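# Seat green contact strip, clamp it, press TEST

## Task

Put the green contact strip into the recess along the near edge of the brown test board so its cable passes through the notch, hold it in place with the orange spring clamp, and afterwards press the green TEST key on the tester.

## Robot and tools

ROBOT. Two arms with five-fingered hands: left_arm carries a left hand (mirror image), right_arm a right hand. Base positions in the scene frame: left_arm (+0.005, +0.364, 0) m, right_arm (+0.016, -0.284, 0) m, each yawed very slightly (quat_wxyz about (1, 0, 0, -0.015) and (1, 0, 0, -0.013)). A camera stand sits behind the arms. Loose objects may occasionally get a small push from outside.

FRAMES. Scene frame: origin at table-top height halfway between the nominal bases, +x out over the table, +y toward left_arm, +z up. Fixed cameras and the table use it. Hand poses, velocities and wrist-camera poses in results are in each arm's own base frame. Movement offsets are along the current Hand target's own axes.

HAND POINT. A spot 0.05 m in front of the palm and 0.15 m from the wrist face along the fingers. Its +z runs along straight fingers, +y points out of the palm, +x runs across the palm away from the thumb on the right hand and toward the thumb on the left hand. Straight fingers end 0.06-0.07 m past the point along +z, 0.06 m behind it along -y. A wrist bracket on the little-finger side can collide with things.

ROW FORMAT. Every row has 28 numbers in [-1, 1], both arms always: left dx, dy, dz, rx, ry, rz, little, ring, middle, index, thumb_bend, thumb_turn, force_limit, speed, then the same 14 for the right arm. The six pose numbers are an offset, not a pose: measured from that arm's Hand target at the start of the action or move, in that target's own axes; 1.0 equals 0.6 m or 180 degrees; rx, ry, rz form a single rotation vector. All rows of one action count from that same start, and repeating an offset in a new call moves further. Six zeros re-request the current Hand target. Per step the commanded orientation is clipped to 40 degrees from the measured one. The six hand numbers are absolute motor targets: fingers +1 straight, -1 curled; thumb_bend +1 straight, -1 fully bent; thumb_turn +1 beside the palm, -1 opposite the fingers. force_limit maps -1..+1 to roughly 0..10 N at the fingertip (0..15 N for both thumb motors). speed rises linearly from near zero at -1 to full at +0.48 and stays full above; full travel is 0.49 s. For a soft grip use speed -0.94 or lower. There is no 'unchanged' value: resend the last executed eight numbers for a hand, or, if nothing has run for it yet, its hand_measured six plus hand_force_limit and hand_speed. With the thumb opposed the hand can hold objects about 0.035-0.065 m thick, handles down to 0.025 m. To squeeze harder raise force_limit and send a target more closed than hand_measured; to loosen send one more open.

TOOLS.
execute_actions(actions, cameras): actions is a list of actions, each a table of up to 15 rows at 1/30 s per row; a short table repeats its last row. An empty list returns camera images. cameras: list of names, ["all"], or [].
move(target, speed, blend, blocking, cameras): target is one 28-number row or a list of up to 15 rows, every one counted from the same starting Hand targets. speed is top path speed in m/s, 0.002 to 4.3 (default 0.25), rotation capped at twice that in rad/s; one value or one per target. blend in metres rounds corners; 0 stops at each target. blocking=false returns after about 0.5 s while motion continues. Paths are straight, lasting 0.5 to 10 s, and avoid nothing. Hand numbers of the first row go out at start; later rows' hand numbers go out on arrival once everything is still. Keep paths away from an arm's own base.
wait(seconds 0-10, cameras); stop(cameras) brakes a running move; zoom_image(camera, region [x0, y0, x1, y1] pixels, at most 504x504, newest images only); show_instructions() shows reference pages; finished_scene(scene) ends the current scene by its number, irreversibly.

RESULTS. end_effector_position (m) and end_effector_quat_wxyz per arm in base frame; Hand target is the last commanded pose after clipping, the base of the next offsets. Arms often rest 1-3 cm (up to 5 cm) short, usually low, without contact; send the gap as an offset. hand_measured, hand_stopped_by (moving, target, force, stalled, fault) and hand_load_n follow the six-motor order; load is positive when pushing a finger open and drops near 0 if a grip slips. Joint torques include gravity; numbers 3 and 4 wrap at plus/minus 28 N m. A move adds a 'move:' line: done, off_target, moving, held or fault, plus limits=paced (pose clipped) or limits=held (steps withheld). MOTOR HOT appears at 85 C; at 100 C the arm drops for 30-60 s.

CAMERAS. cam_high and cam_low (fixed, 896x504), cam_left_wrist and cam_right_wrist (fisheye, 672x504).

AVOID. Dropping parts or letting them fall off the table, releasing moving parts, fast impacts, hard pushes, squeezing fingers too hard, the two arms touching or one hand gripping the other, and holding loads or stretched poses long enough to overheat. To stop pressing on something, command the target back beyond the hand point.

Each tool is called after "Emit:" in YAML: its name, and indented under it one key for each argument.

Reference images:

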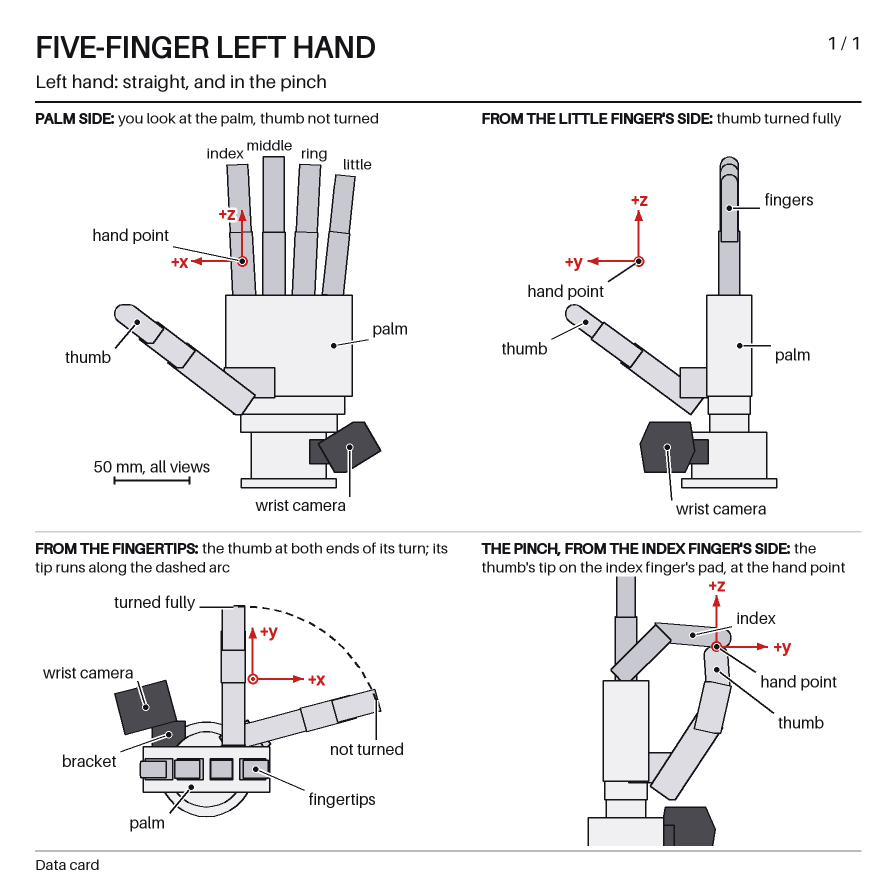

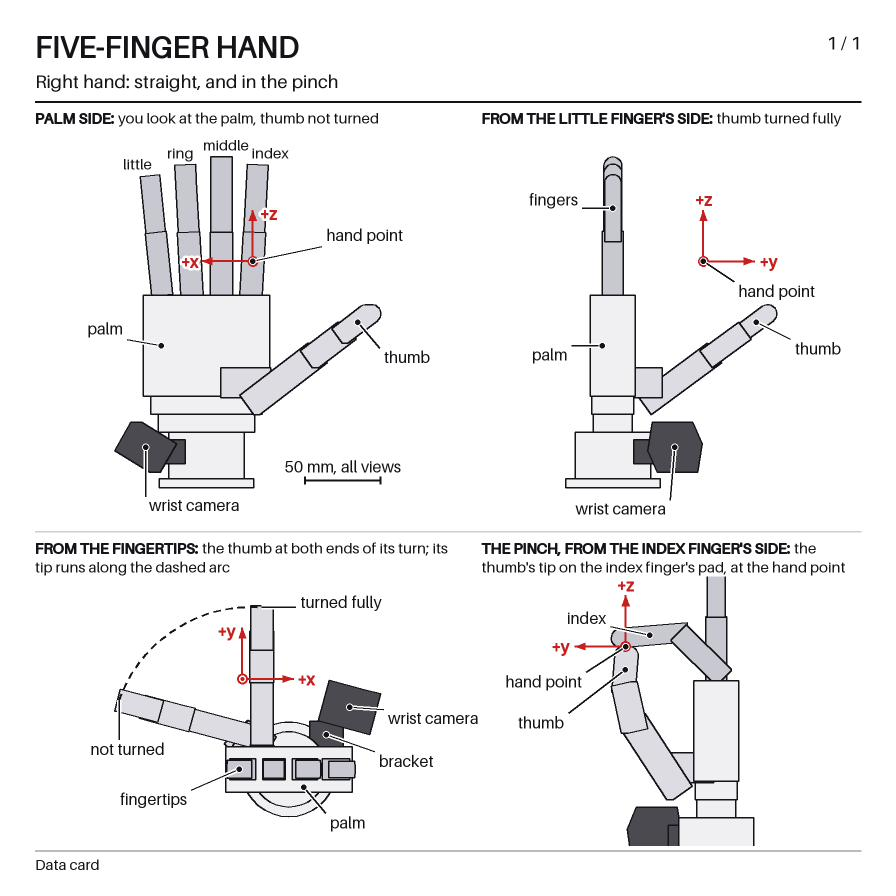

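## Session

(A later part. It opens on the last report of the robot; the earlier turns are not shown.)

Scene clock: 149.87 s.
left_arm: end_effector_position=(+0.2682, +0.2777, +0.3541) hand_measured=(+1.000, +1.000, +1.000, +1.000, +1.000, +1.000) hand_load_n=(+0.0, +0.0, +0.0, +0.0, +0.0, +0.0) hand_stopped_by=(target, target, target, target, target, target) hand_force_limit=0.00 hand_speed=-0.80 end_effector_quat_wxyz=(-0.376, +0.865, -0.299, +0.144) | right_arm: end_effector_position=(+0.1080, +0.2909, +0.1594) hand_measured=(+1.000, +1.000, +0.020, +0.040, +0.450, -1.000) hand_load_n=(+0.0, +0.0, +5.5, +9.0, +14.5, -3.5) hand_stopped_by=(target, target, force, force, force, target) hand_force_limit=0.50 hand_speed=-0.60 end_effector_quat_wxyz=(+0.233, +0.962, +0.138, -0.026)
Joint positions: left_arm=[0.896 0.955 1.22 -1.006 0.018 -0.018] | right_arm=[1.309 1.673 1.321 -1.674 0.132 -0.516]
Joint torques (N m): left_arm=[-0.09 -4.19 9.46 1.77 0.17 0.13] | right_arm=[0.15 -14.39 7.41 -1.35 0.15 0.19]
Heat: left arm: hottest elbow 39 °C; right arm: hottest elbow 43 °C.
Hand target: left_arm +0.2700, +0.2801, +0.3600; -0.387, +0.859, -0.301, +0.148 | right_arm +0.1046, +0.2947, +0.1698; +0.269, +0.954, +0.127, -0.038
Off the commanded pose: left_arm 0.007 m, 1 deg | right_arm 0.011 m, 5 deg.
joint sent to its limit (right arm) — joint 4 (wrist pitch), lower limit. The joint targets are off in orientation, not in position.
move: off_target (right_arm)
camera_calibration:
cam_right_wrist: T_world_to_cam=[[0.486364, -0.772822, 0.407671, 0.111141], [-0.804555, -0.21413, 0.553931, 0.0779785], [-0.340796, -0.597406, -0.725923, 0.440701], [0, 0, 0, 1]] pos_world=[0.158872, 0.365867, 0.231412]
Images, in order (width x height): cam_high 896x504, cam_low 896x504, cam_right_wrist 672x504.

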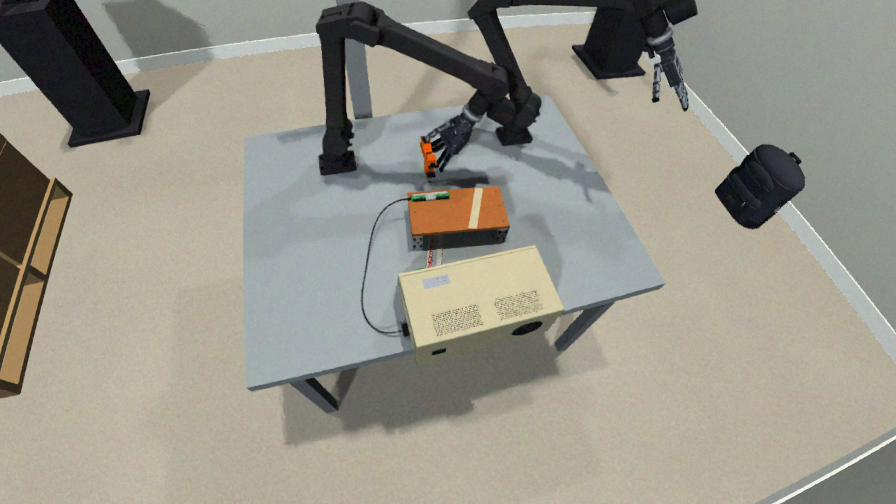

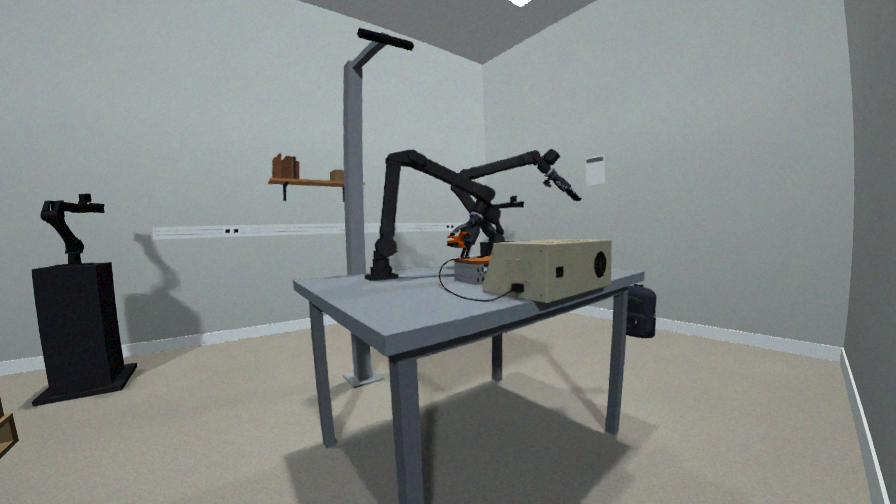

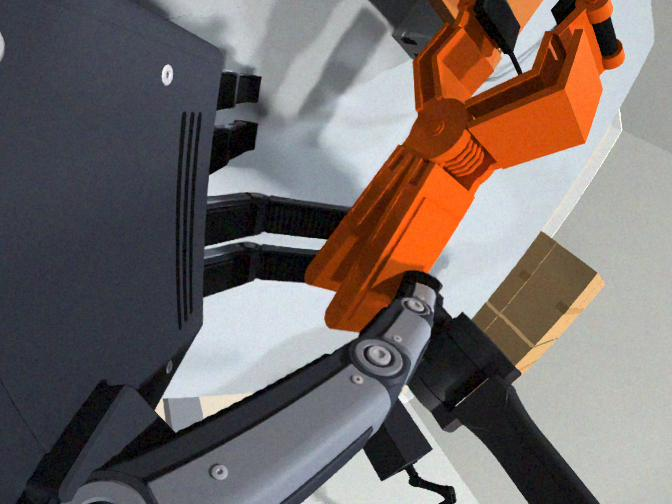

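Emit:
move:
  target: [0,0,0,0,0,0,1,1,1,1,1,1,0,-0.8,0.0045,-0.0498,0.0950,0,0,0,0.45,0.45,-0.2,-0.45,0.4,-1,0.5,-0.3]
  speed: 0.08
  cameras: ["cam_high","cam_low","cam_right_wrist"]

Emit:
zoom_image:
  camera: "cam_low"
  region: [435, 235, 495, 275]

Emit:
zoom_image:
  camera: "cam_high"
  region: [400, 150, 460, 210]

Emit:
zoom_image:
  camera: "cam_right_wrist"
  region: [380, 0, 640, 130]

Scene clock: 151.40 s.
left_arm: end_effector_position=(+0.2682, +0.2777, +0.3541) hand_measured=(+1.000, +1.000, +1.000, +1.000, +1.000, +1.000) hand_load_n=(+0.0, +0.0, +0.0, +0.0, +0.0, +0.0) hand_stopped_by=(target, target, target, target, target, target) hand_force_limit=0.00 hand_speed=-0.80 end_effector_quat_wxyz=(-0.376, +0.865, -0.299, +0.144) | right_arm: end_effector_position=(+0.1037, +0.2858, +0.1049) hand_measured=(+0.450, +0.450, +0.020, +0.040, +0.450, -1.000) hand_load_n=(+0.0, +0.0, +5.0, +9.0, +14.5, -4.0) hand_stopped_by=(target, target, force, force, force, target) hand_force_limit=0.50 hand_speed=-0.30 end_effector_quat_wxyz=(+0.274, +0.952, +0.129, -0.045)
Joint positions: left_arm=[0.896 0.955 1.22 -1.006 0.018 -0.018] | right_arm=[1.309 1.783 1.264 -1.601 0.125 -0.497]
Joint torques (N m): left_arm=[-0.15 -4.19 9.47 1.76 0.17 0.13] | right_arm=[0.26 -13.98 6.23 -1.11 0.13 0.22]
Heat: left arm: hottest elbow 39 °C; right arm: hottest elbow 43 °C.
Hand target: left_arm +0.2700, +0.2801, +0.3600; -0.387, +0.859, -0.301, +0.148 | right_arm +0.0990, +0.2899, +0.1057; +0.270, +0.954, +0.127, -0.039
Off the commanded pose: left_arm 0.007 m, 1 deg | right_arm 0.006 m, 1 deg.
move: done
camera_calibration:
cam_right_wrist: T_world_to_cam=[[0.480027, -0.743775, 0.465159, 0.117754], [-0.796172, -0.146726, 0.587011, 0.0800675], [-0.368353, -0.652128, -0.662605, 0.408482], [0, 0, 0, 1]] pos_world=[0.157688, 0.365713, 0.168887]
Images, in order (width x height): cam_high 896x504, cam_low 896x504, cam_right_wrist 672x504.

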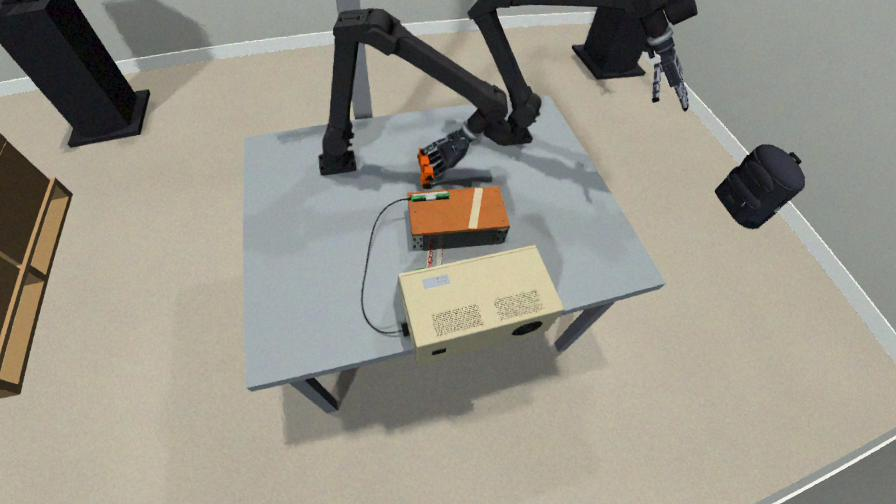

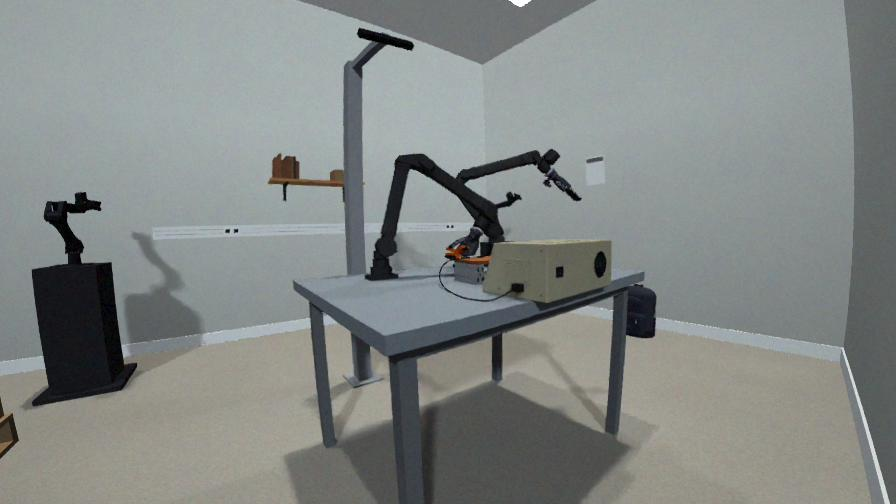

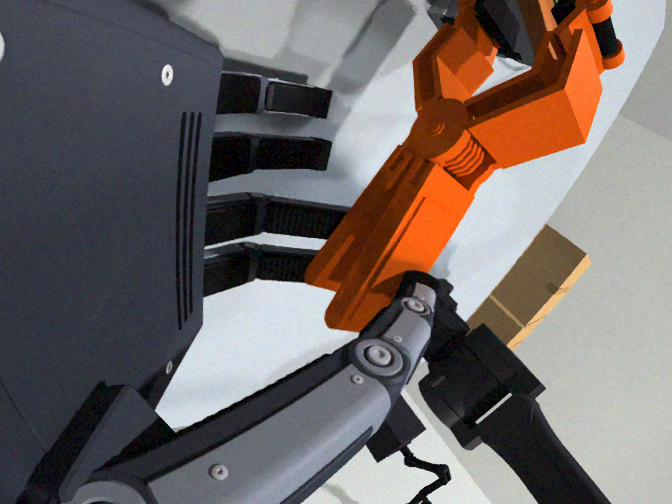

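Scaled by 8.400 from the camera's 896x504 image, which has a finer 1280x720 frame.

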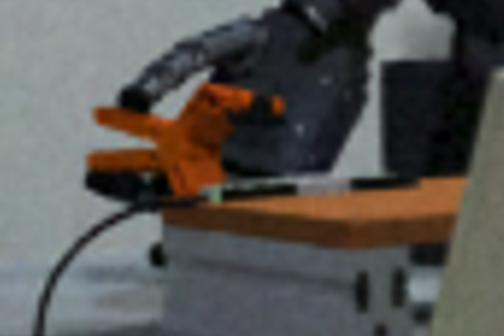

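Scaled by 8.400 from the camera's 896x504 image, which has a finer 1280x720 frame.

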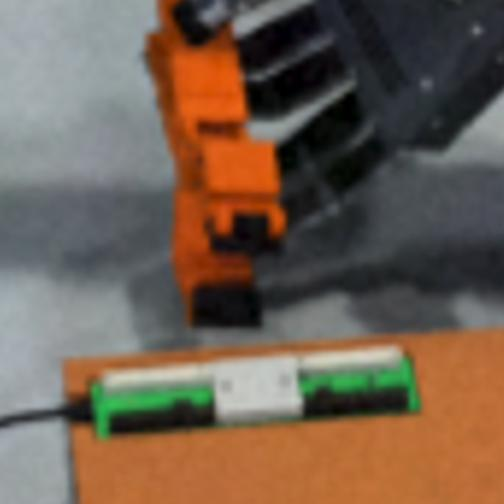

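Scaled by 1.938 from the camera's 672x504 image, which has a finer 960x720 frame.

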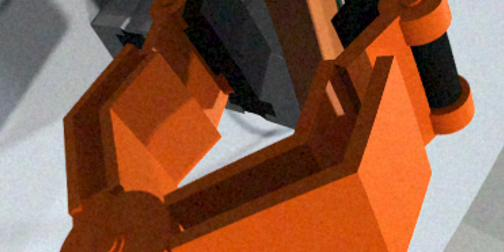

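Emit:
move:
  target: [0,0,0,0,0,0,1,1,1,1,1,1,0,-0.8,0.0058,-0.0207,0.0220,0,0,0,0.45,0.45,-0.2,-0.45,0.4,-1,0.5,-0.3]
  speed: 0.06
  cameras: ["cam_high","cam_low","cam_right_wrist"]

Emit:
zoom_image:
  camera: "cam_low"
  region: [435, 235, 495, 275]

Emit:
zoom_image:
  camera: "cam_high"
  region: [400, 150, 460, 210]

Emit:
zoom_image:
  camera: "cam_right_wrist"
  region: [380, 0, 640, 130]

Scene clock: 153.03 s.
left_arm: end_effector_position=(+0.2682, +0.2777, +0.3541) hand_measured=(+1.000, +1.000, +1.000, +1.000, +1.000, +1.000) hand_load_n=(+0.0, +0.0, +0.0, +0.0, +0.0, -0.5) hand_stopped_by=(target, target, target, target, target, target) hand_force_limit=0.00 hand_speed=-0.80 end_effector_quat_wxyz=(-0.376, +0.865, -0.299, +0.144) | right_arm: end_effector_position=(+0.1046, +0.2901, +0.0882) hand_measured=(+0.450, +0.450, +0.020, +0.040, +0.450, -1.000) hand_load_n=(+0.0, +0.0, +5.5, +9.0, +15.0, -3.5) hand_stopped_by=(target, target, force, force, force, target) hand_force_limit=0.50 hand_speed=-0.30 end_effector_quat_wxyz=(+0.272, +0.953, +0.128, -0.044)
Joint positions: left_arm=[0.896 0.955 1.22 -1.006 0.018 -0.018] | right_arm=[1.309 1.813 1.259 -1.562 0.124 -0.495]
Joint torques (N m): left_arm=[-0.09 -4.13 9.47 1.76 0.17 0.13] | right_arm=[0.56 -13.74 5.81 -1.09 0.13 0.22]
Heat: left arm: hottest elbow 39 °C; right arm: hottest elbow 43 °C.
Hand target: left_arm +0.2700, +0.2801, +0.3600; -0.387, +0.859, -0.301, +0.148 | right_arm +0.0991, +0.2940, +0.0877; +0.270, +0.954, +0.126, -0.039
Off the commanded pose: left_arm 0.007 m, 1 deg | right_arm 0.007 m, 1 deg.
move: done
camera_calibration:
cam_right_wrist: T_world_to_cam=[[0.477482, -0.74685, 0.462845, 0.129697], [-0.797505, -0.14729, 0.585057, 0.091644], [-0.368778, -0.648475, -0.665945, 0.399792], [0, 0, 0, 1]] pos_world=[0.158593, 0.369618, 0.152593]
Images, in order (width x height): cam_high 896x504, cam_low 896x504, cam_right_wrist 672x504.

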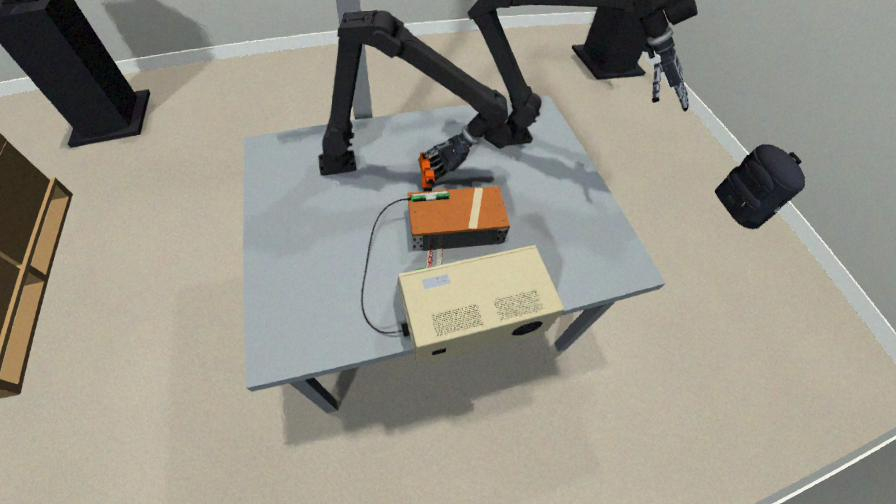

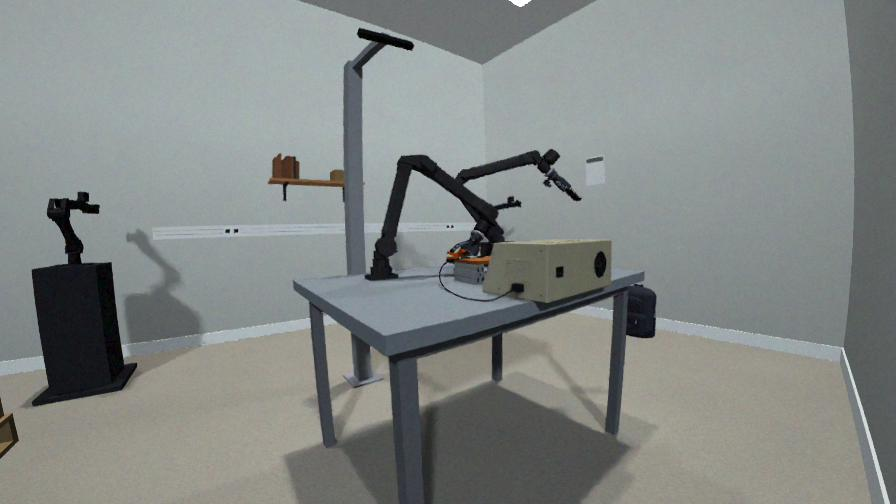

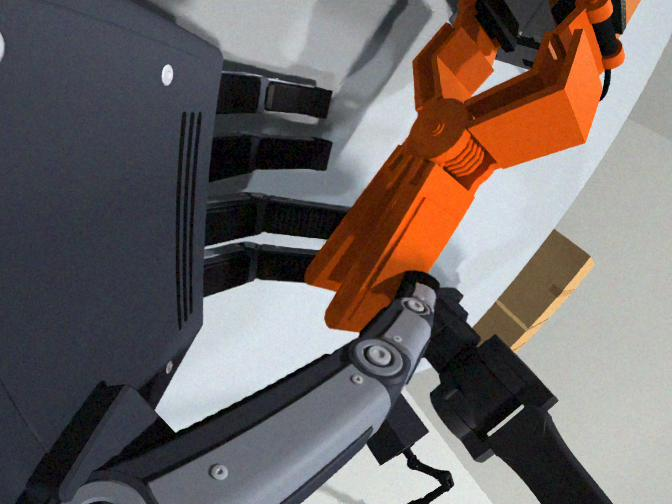

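Scaled by 8.400 from the camera's 896x504 image, which has a finer 1280x720 frame.

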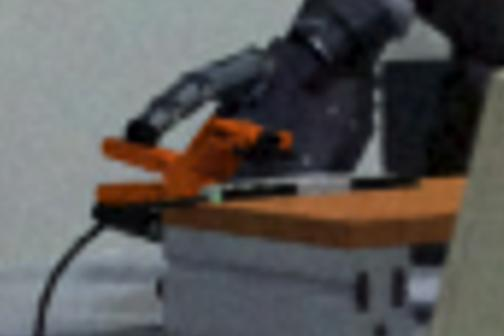

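Scaled by 8.400 from the camera's 896x504 image, which has a finer 1280x720 frame.

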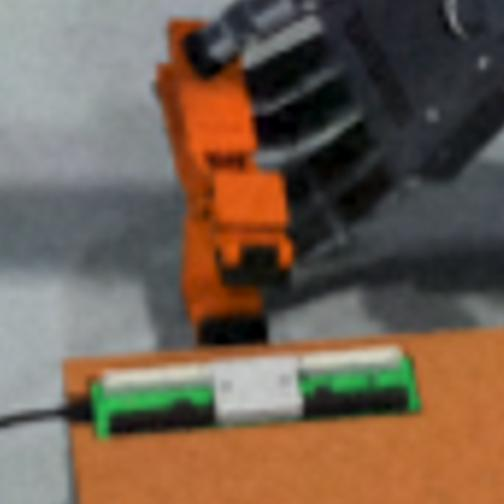

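Scaled by 1.938 from the camera's 672x504 image, which has a finer 960x720 frame.

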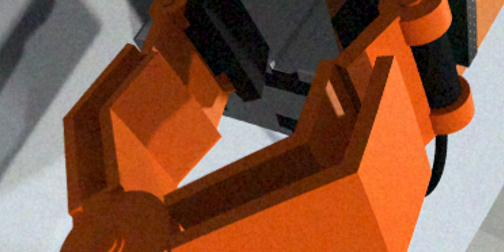

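Emit:
move:
  target: [0,0,0,0,0,0,1,1,1,1,1,1,0,-0.8,0.0505,0.0049,-0.0055,0,0,0,0.45,0.45,-0.2,-0.45,0.4,-1,0.5,-0.3]
  speed: 0.05
  cameras: []

Scene clock: 154.63 s.
left_arm: end_effector_position=(+0.2682, +0.2777, +0.3541) hand_measured=(+1.000, +1.000, +1.000, +1.000, +1.000, +1.000) hand_load_n=(+0.0, +0.0, +0.0, +0.0, +0.0, +0.0) hand_stopped_by=(target, target, target, target, target, target) hand_force_limit=0.00 hand_speed=-0.80 end_effector_quat_wxyz=(-0.376, +0.865, -0.299, +0.144) | right_arm: end_effector_position=(+0.1202, +0.2869, +0.0824) hand_measured=(+0.450, +0.450, +0.020, +0.040, +0.450, -1.000) hand_load_n=(+0.0, +0.0, +5.5, +9.0, +14.5, -3.5) hand_stopped_by=(target, target, force, force, force, target) hand_force_limit=0.50 hand_speed=-0.30 end_effector_quat_wxyz=(+0.284, +0.950, +0.124, -0.042)
Joint positions: left_arm=[0.896 0.955 1.22 -1.006 0.018 -0.018] | right_arm=[1.277 1.839 1.266 -1.562 0.151 -0.51]
Joint torques (N m): left_arm=[-0.15 -4.19 9.46 1.76 0.17 0.13] | right_arm=[-1.67 -13.39 8.44 -1.47 0.26 -0.13]
Heat: left arm: hottest elbow 39 °C; right arm: hottest elbow 43 °C.
Hand target: left_arm +0.2700, +0.2801, +0.3600; -0.387, +0.859, -0.301, +0.148 | right_arm +0.1292, +0.3000, +0.0878; +0.270, +0.954, +0.126, -0.038
Off the commanded pose: left_arm 0.007 m, 1 deg | right_arm 0.017 m, 2 deg.
move: off_target (right_arm)
No camera images: "cameras" was empty.

Emit:
move:
  target: [0,0,0,0,0,0,1,1,1,1,1,1,0,-0.8,0.0442,0.0151,-0.0082,0,0,0,0.45,0.45,-0.2,-0.45,0.4,-1,0.5,-0.3]
  speed: 0.04
  cameras: ["cam_high","cam_low","cam_right_wrist"]

Emit:
zoom_image:
  camera: "cam_low"
  region: [435, 235, 495, 275]

Emit:
zoom_image:
  camera: "cam_high"
  region: [400, 150, 460, 210]

Emit:
zoom_image:
  camera: "cam_right_wrist"
  region: [380, 0, 640, 130]

Scene clock: 156.17 s.
left_arm: end_effector_position=(+0.2682, +0.2777, +0.3541) hand_measured=(+1.000, +1.000, +1.000, +1.000, +1.000, +1.000) hand_load_n=(+0.0, +0.0, +0.0, +0.0, +0.0, +0.0) hand_stopped_by=(target, target, target, target, target, target) hand_force_limit=0.00 hand_speed=-0.80 end_effector_quat_wxyz=(-0.376, +0.865, -0.299, +0.144) | right_arm: end_effector_position=(+0.1473, +0.2904, +0.0857) hand_measured=(+0.450, +0.450, +0.020, +0.040, +0.450, -1.000) hand_load_n=(+0.0, +0.0, +5.5, +9.0, +15.0, -4.0) hand_stopped_by=(target, target, force, force, force, target) hand_force_limit=0.50 hand_speed=-0.30 end_effector_quat_wxyz=(+0.279, +0.951, +0.125, -0.040)
Joint positions: left_arm=[0.896 0.955 1.22 -1.006 0.018 -0.018] | right_arm=[1.225 1.852 1.303 -1.568 0.177 -0.557]
Joint torques (N m): left_arm=[-0.09 -4.13 9.47 1.76 0.17 0.13] | right_arm=[-1.79 -13.57 8.61 -1.88 0.3 -0.12]
Heat: left arm: hottest elbow 39 °C; right arm: hottest elbow 43 °C.
Hand target: left_arm +0.2700, +0.2801, +0.3600; -0.387, +0.859, -0.301, +0.148 | right_arm +0.1572, +0.3010, +0.0929; +0.270, +0.954, +0.126, -0.038
Off the commanded pose: left_arm 0.007 m, 1 deg | right_arm 0.016 m, 1 deg.
move: off_target (right_arm)
camera_calibration:
cam_right_wrist: T_world_to_cam=[[0.470629, -0.741786, 0.477767, 0.109024], [-0.80367, -0.136898, 0.579114, 0.125653], [-0.364173, -0.656515, -0.66058, 0.415274], [0, 0, 0, 1]] pos_world=[0.200906, 0.370708, 0.149466]
Images, in order (width x height): cam_high 896x504, cam_low 896x504, cam_right_wrist 672x504.

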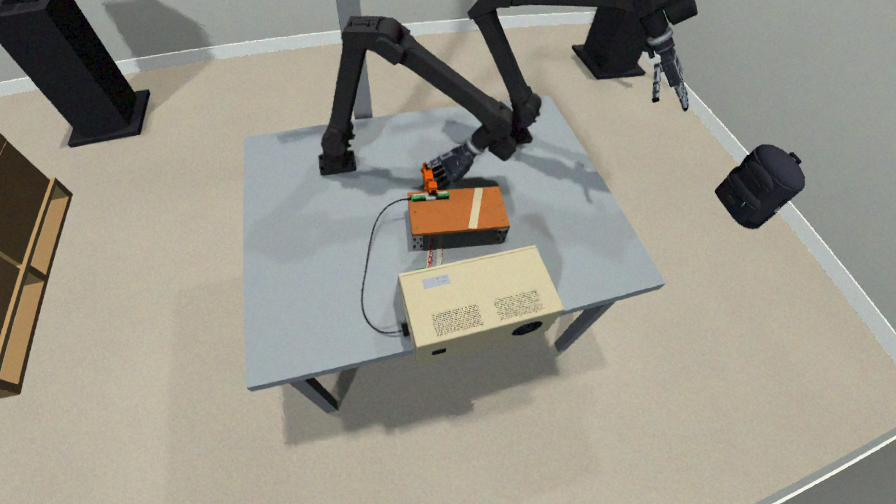

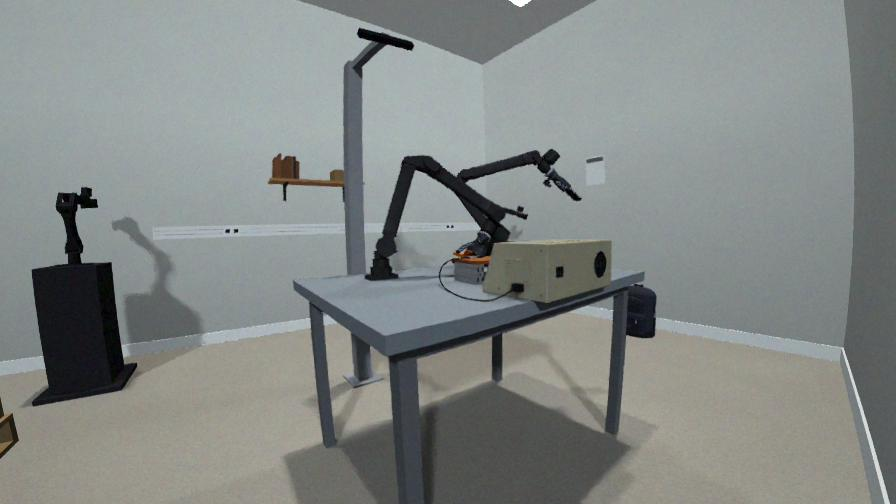

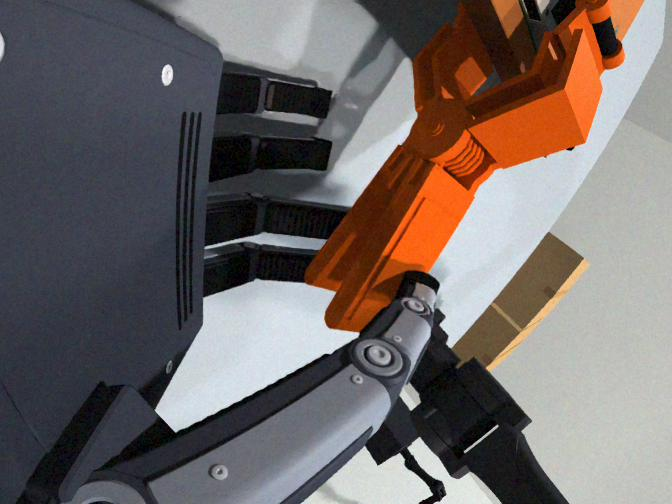

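Scaled by 8.400 from the camera's 896x504 image, which has a finer 1280x720 frame.

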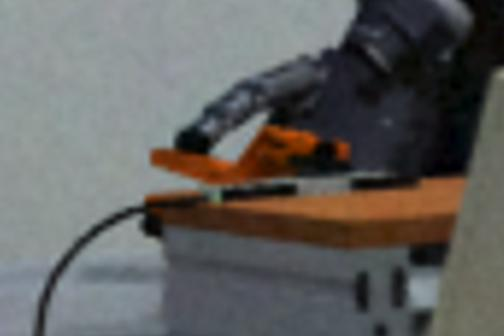

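Scaled by 8.400 from the camera's 896x504 image, which has a finer 1280x720 frame.

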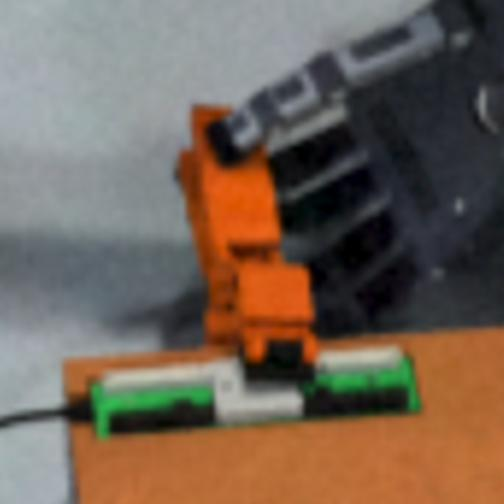

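Scaled by 1.938 from the camera's 672x504 image, which has a finer 960x720 frame.

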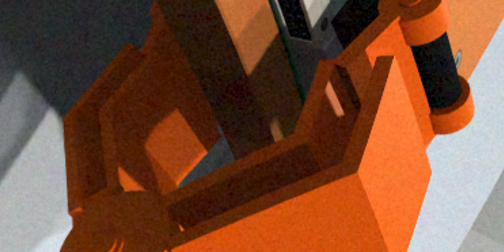

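Emit:
move:
  target: [0,0,0,0,0,0,1,1,1,1,1,1,0,-0.8,0.0032,0.0195,-0.0007,0,0,0,0.45,0.45,-0.2,-0.45,0.4,-1,0.5,-0.3]
  speed: 0.04
  cameras: ["cam_high","cam_low"]

Emit:
zoom_image:
  camera: "cam_low"
  region: [435, 235, 495, 275]

Emit:
zoom_image:
  camera: "cam_high"
  region: [400, 150, 460, 210]

Scene clock: 158.00 s.
left_arm: end_effector_position=(+0.2682, +0.2777, +0.3541) hand_measured=(+1.000, +1.000, +1.000, +1.000, +1.000, +1.000) hand_load_n=(+0.0, +0.0, +0.0, +0.0, +0.0, +0.0) hand_stopped_by=(target, target, target, target, target, target) hand_force_limit=0.00 hand_speed=-0.80 end_effector_quat_wxyz=(-0.376, +0.865, -0.299, +0.144) | right_arm: end_effector_position=(+0.1532, +0.2873, +0.0868) hand_measured=(+0.450, +0.450, +0.020, +0.040, +0.450, -1.000) hand_load_n=(+0.0, +0.0, +5.5, +9.0, +14.5, -3.5) hand_stopped_by=(target, target, force, force, force, target) hand_force_limit=0.50 hand_speed=-0.30 end_effector_quat_wxyz=(+0.281, +0.950, +0.126, -0.042)
Joint positions: left_arm=[0.896 0.955 1.22 -1.006 0.018 -0.018] | right_arm=[1.212 1.852 1.303 -1.572 0.184 -0.571]
Joint torques (N m): left_arm=[-0.09 -4.19 9.47 1.76 0.17 0.12] | right_arm=[-1.73 -15.68 7.46 -1.89 0.32 -0.11]
Heat: left arm: hottest elbow 39 °C; right arm: hottest elbow 43 °C.
Hand target: left_arm +0.2700, +0.2801, +0.3600; -0.387, +0.859, -0.301, +0.148 | right_arm +0.1621, +0.2920, +0.0988; +0.269, +0.954, +0.126, -0.038
Off the commanded pose: left_arm 0.007 m, 1 deg | right_arm 0.016 m, 1 deg.
move: off_target (right_arm)
Images, in order (width x height): cam_high 896x504, cam_low 896x504.

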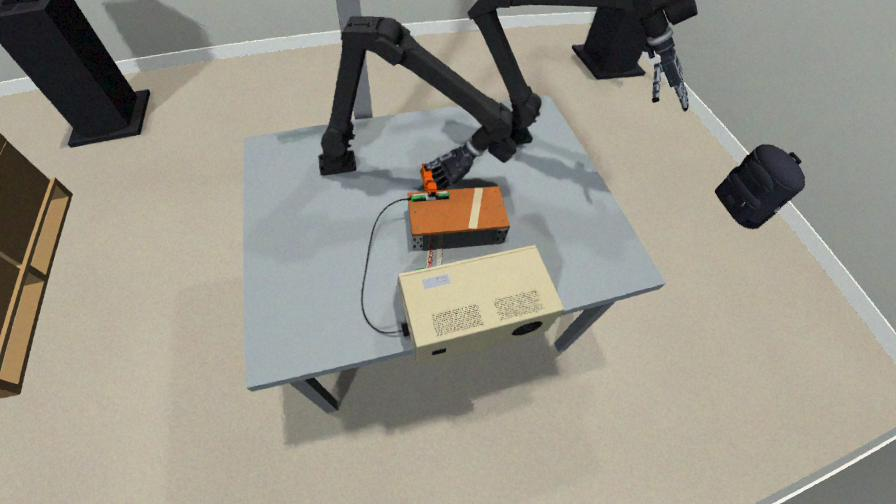

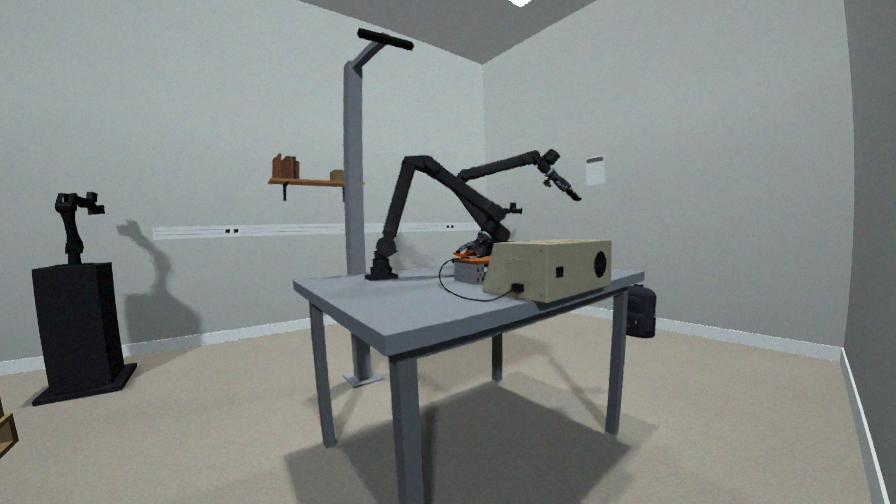

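Scaled by 8.400 from the camera's 896x504 image, which has a finer 1280x720 frame.

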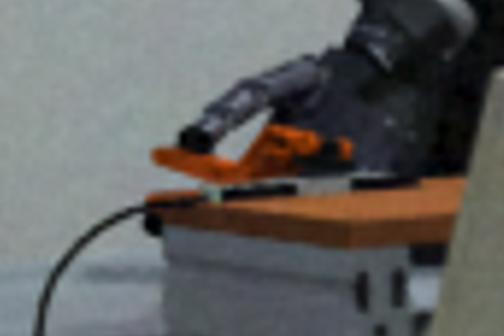

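Scaled by 8.400 from the camera's 896x504 image, which has a finer 1280x720 frame.

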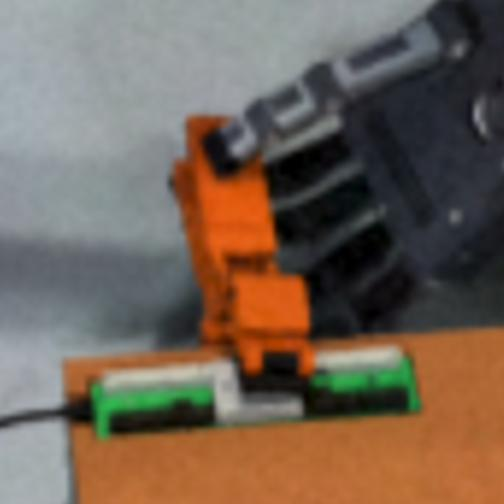

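Emit:
move:
  target: [0,0,0,0,0,0,1,1,1,1,1,1,0,-0.8,-0.0090,0.0078,0.0061,0,0,0,0.45,0.45,-0.2,-0.45,0.4,-1,0.5,-0.3]
  speed: 0.04
  cameras: ["cam_high","cam_low","cam_right_wrist"]

Emit:
zoom_image:
  camera: "cam_low"
  region: [435, 235, 495, 275]

Emit:
zoom_image:
  camera: "cam_high"
  region: [400, 150, 460, 210]

Scene clock: 159.40 s.
left_arm: end_effector_position=(+0.2682, +0.2777, +0.3541) hand_measured=(+1.000, +1.000, +1.000, +1.000, +1.000, +1.000) hand_load_n=(+0.0, +0.0, +0.0, +0.0, +0.0, +0.0) hand_stopped_by=(target, target, target, target, target, target) hand_force_limit=0.00 hand_speed=-0.80 end_effector_quat_wxyz=(-0.376, +0.865, -0.299, +0.144) | right_arm: end_effector_position=(+0.1530, +0.2866, +0.0902) hand_measured=(+0.450, +0.450, +0.020, +0.040, +0.450, -1.000) hand_load_n=(+0.0, +0.0, +6.0, +8.5, +14.5, -4.5) hand_stopped_by=(target, target, force, force, force, target) hand_force_limit=0.50 hand_speed=-0.30 end_effector_quat_wxyz=(+0.278, +0.951, +0.127, -0.040)
Joint positions: left_arm=[0.896 0.955 1.22 -1.006 0.018 -0.018] | right_arm=[1.212 1.839 1.3 -1.572 0.184 -0.572]
Joint torques (N m): left_arm=[-0.15 -4.13 9.48 1.77 0.16 0.13] | right_arm=[-1.67 -15.74 5.89 -1.47 0.26 -0.09]
Heat: left arm: hottest elbow 39 °C; right arm: hottest elbow 42 °C.
Hand target: left_arm +0.2700, +0.2801, +0.3600; -0.387, +0.859, -0.301, +0.148 | right_arm +0.1580, +0.2849, +0.0989; +0.270, +0.954, +0.126, -0.039
Off the commanded pose: left_arm 0.007 m, 1 deg | right_arm 0.010 m, 1 deg.
move: done
camera_calibration:
cam_right_wrist: T_world_to_cam=[[0.473375, -0.741662, 0.475241, 0.101027], [-0.802845, -0.141283, 0.579205, 0.128177], [-0.362431, -0.655726, -0.662319, 0.417508], [0, 0, 0, 1]] pos_world=[0.2064, 0.366809, 0.154271]
Images, in order (width x height): cam_high 896x504, cam_low 896x504, cam_right_wrist 672x504.

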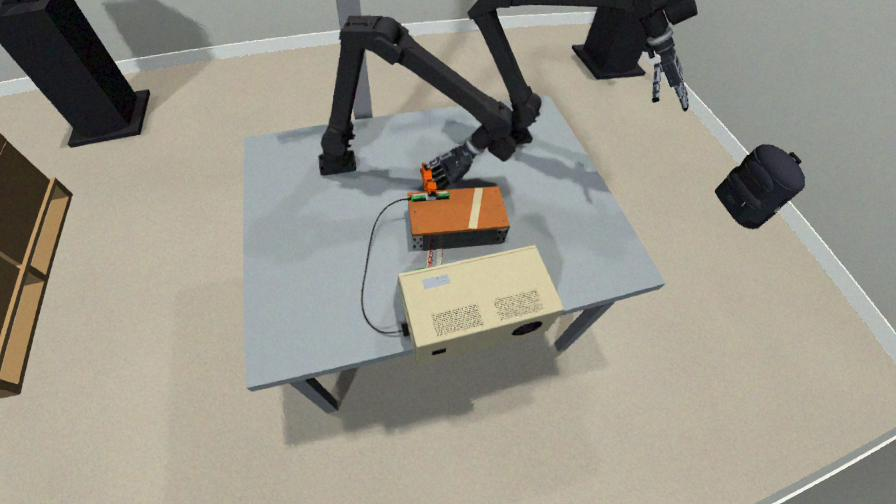

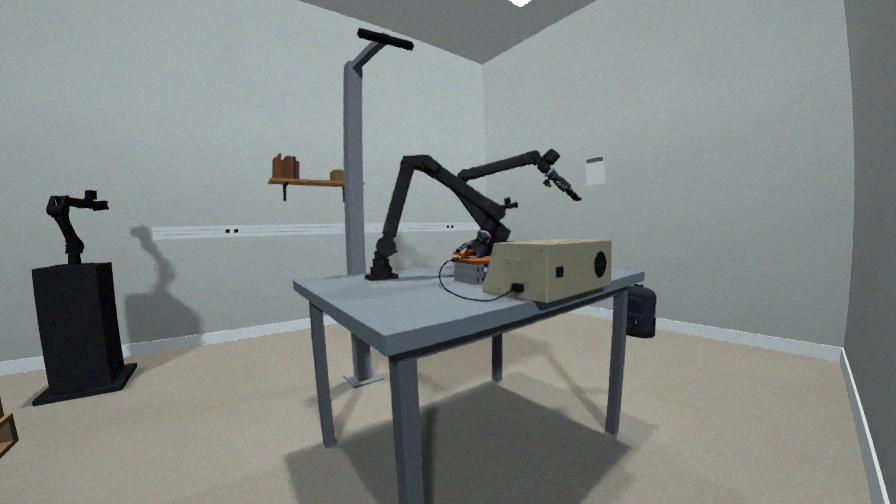

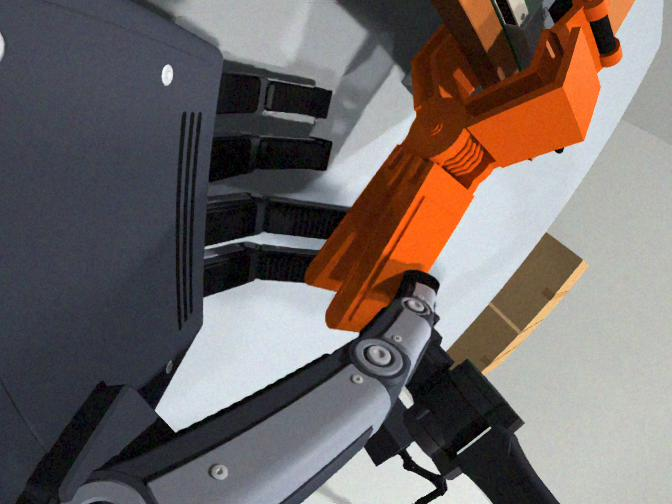

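Scaled by 8.400 from the camera's 896x504 image, which has a finer 1280x720 frame.

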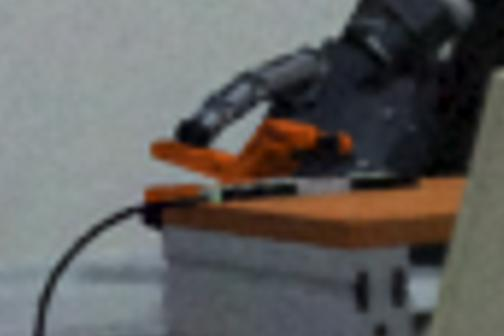

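Scaled by 8.400 from the camera's 896x504 image, which has a finer 1280x720 frame.

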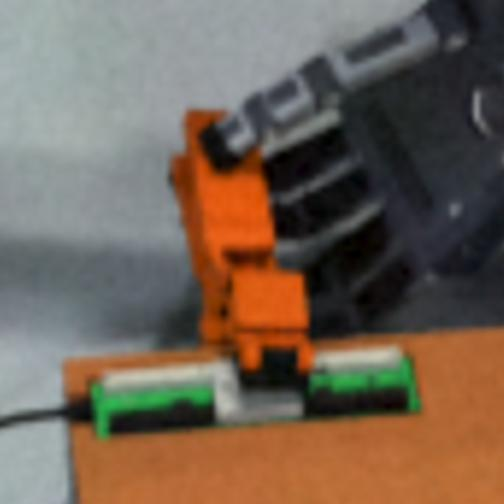

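Emit:
move:
  target: [0,0,0,0,0,0,1,1,1,1,1,1,0,-0.8,-0.0057,0.0085,0.0098,0,0,0,0.45,0.45,-0.2,-0.45,0.4,-1,0.5,-0.3]
  speed: 0.04
  cameras: ["cam_high","cam_low"]

Emit:
zoom_image:
  camera: "cam_low"
  region: [435, 235, 495, 275]

Emit:
zoom_image:
  camera: "cam_high"
  region: [400, 150, 460, 210]

Scene clock: 160.47 s.
left_arm: end_effector_position=(+0.2682, +0.2777, +0.3541) hand_measured=(+1.000, +1.000, +1.000, +1.000, +1.000, +1.000) hand_load_n=(+0.0, +0.0, +0.0, +0.0, +0.0, +0.0) hand_stopped_by=(target, target, target, target, target, target) hand_force_limit=0.00 hand_speed=-0.80 end_effector_quat_wxyz=(-0.376, +0.865, -0.299, +0.144) | right_arm: end_effector_position=(+0.1497, +0.2775, +0.0901) hand_measured=(+0.450, +0.450, +0.020, +0.040, +0.450, -1.000) hand_load_n=(+0.0, +0.0, +6.0, +9.0, +14.5, -4.5) hand_stopped_by=(target, target, force, force, force, target) hand_force_limit=0.50 hand_speed=-0.30 end_effector_quat_wxyz=(+0.281, +0.950, +0.128, -0.042)
Joint positions: left_arm=[0.896 0.955 1.22 -1.006 0.018 -0.018] | right_arm=[1.212 1.824 1.271 -1.568 0.184 -0.574]
Joint torques (N m): left_arm=[-0.15 -4.13 9.47 1.77 0.17 0.12] | right_arm=[-1.96 -15.68 5.83 -1.11 0.3 -0.09]
Heat: left arm: hottest elbow 39 °C; right arm: hottest elbow 42 °C.
Hand target: left_arm +0.2700, +0.2801, +0.3600; -0.387, +0.859, -0.301, +0.148 | right_arm +0.1561, +0.2770, +0.0969; +0.269, +0.954, +0.126, -0.039
Off the commanded pose: left_arm 0.007 m, 1 deg | right_arm 0.009 m, 1 deg.
move: done
Images, in order (width x height): cam_high 896x504, cam_low 896x504.

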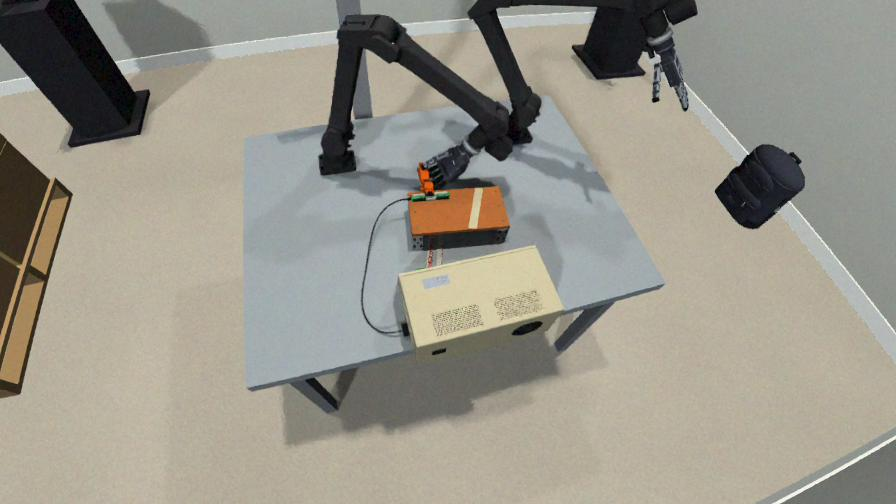

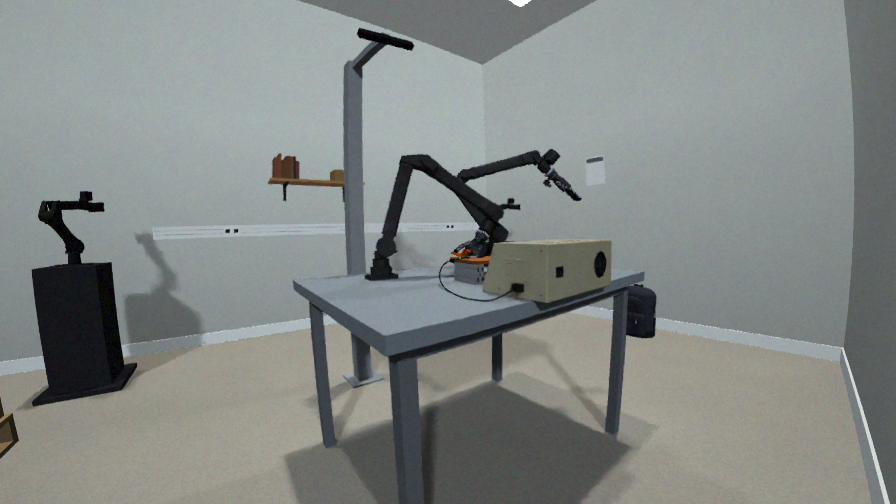

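Scaled by 8.400 from the camera's 896x504 image, which has a finer 1280x720 frame.

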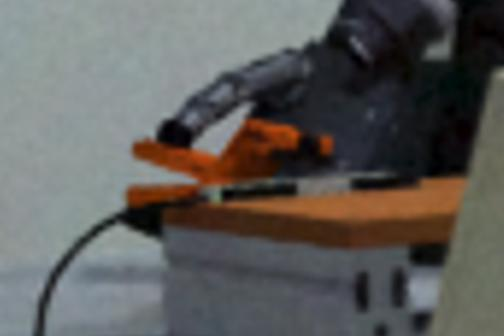

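Scaled by 8.400 from the camera's 896x504 image, which has a finer 1280x720 frame.

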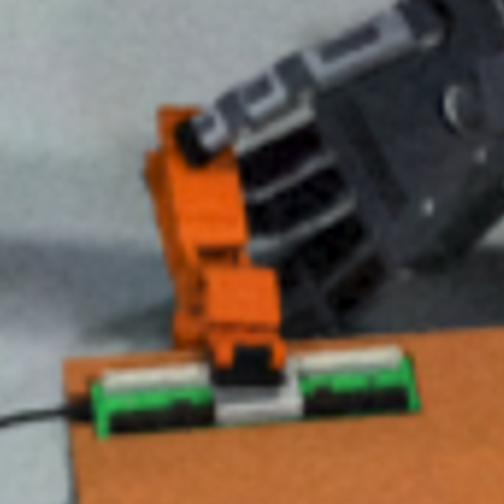

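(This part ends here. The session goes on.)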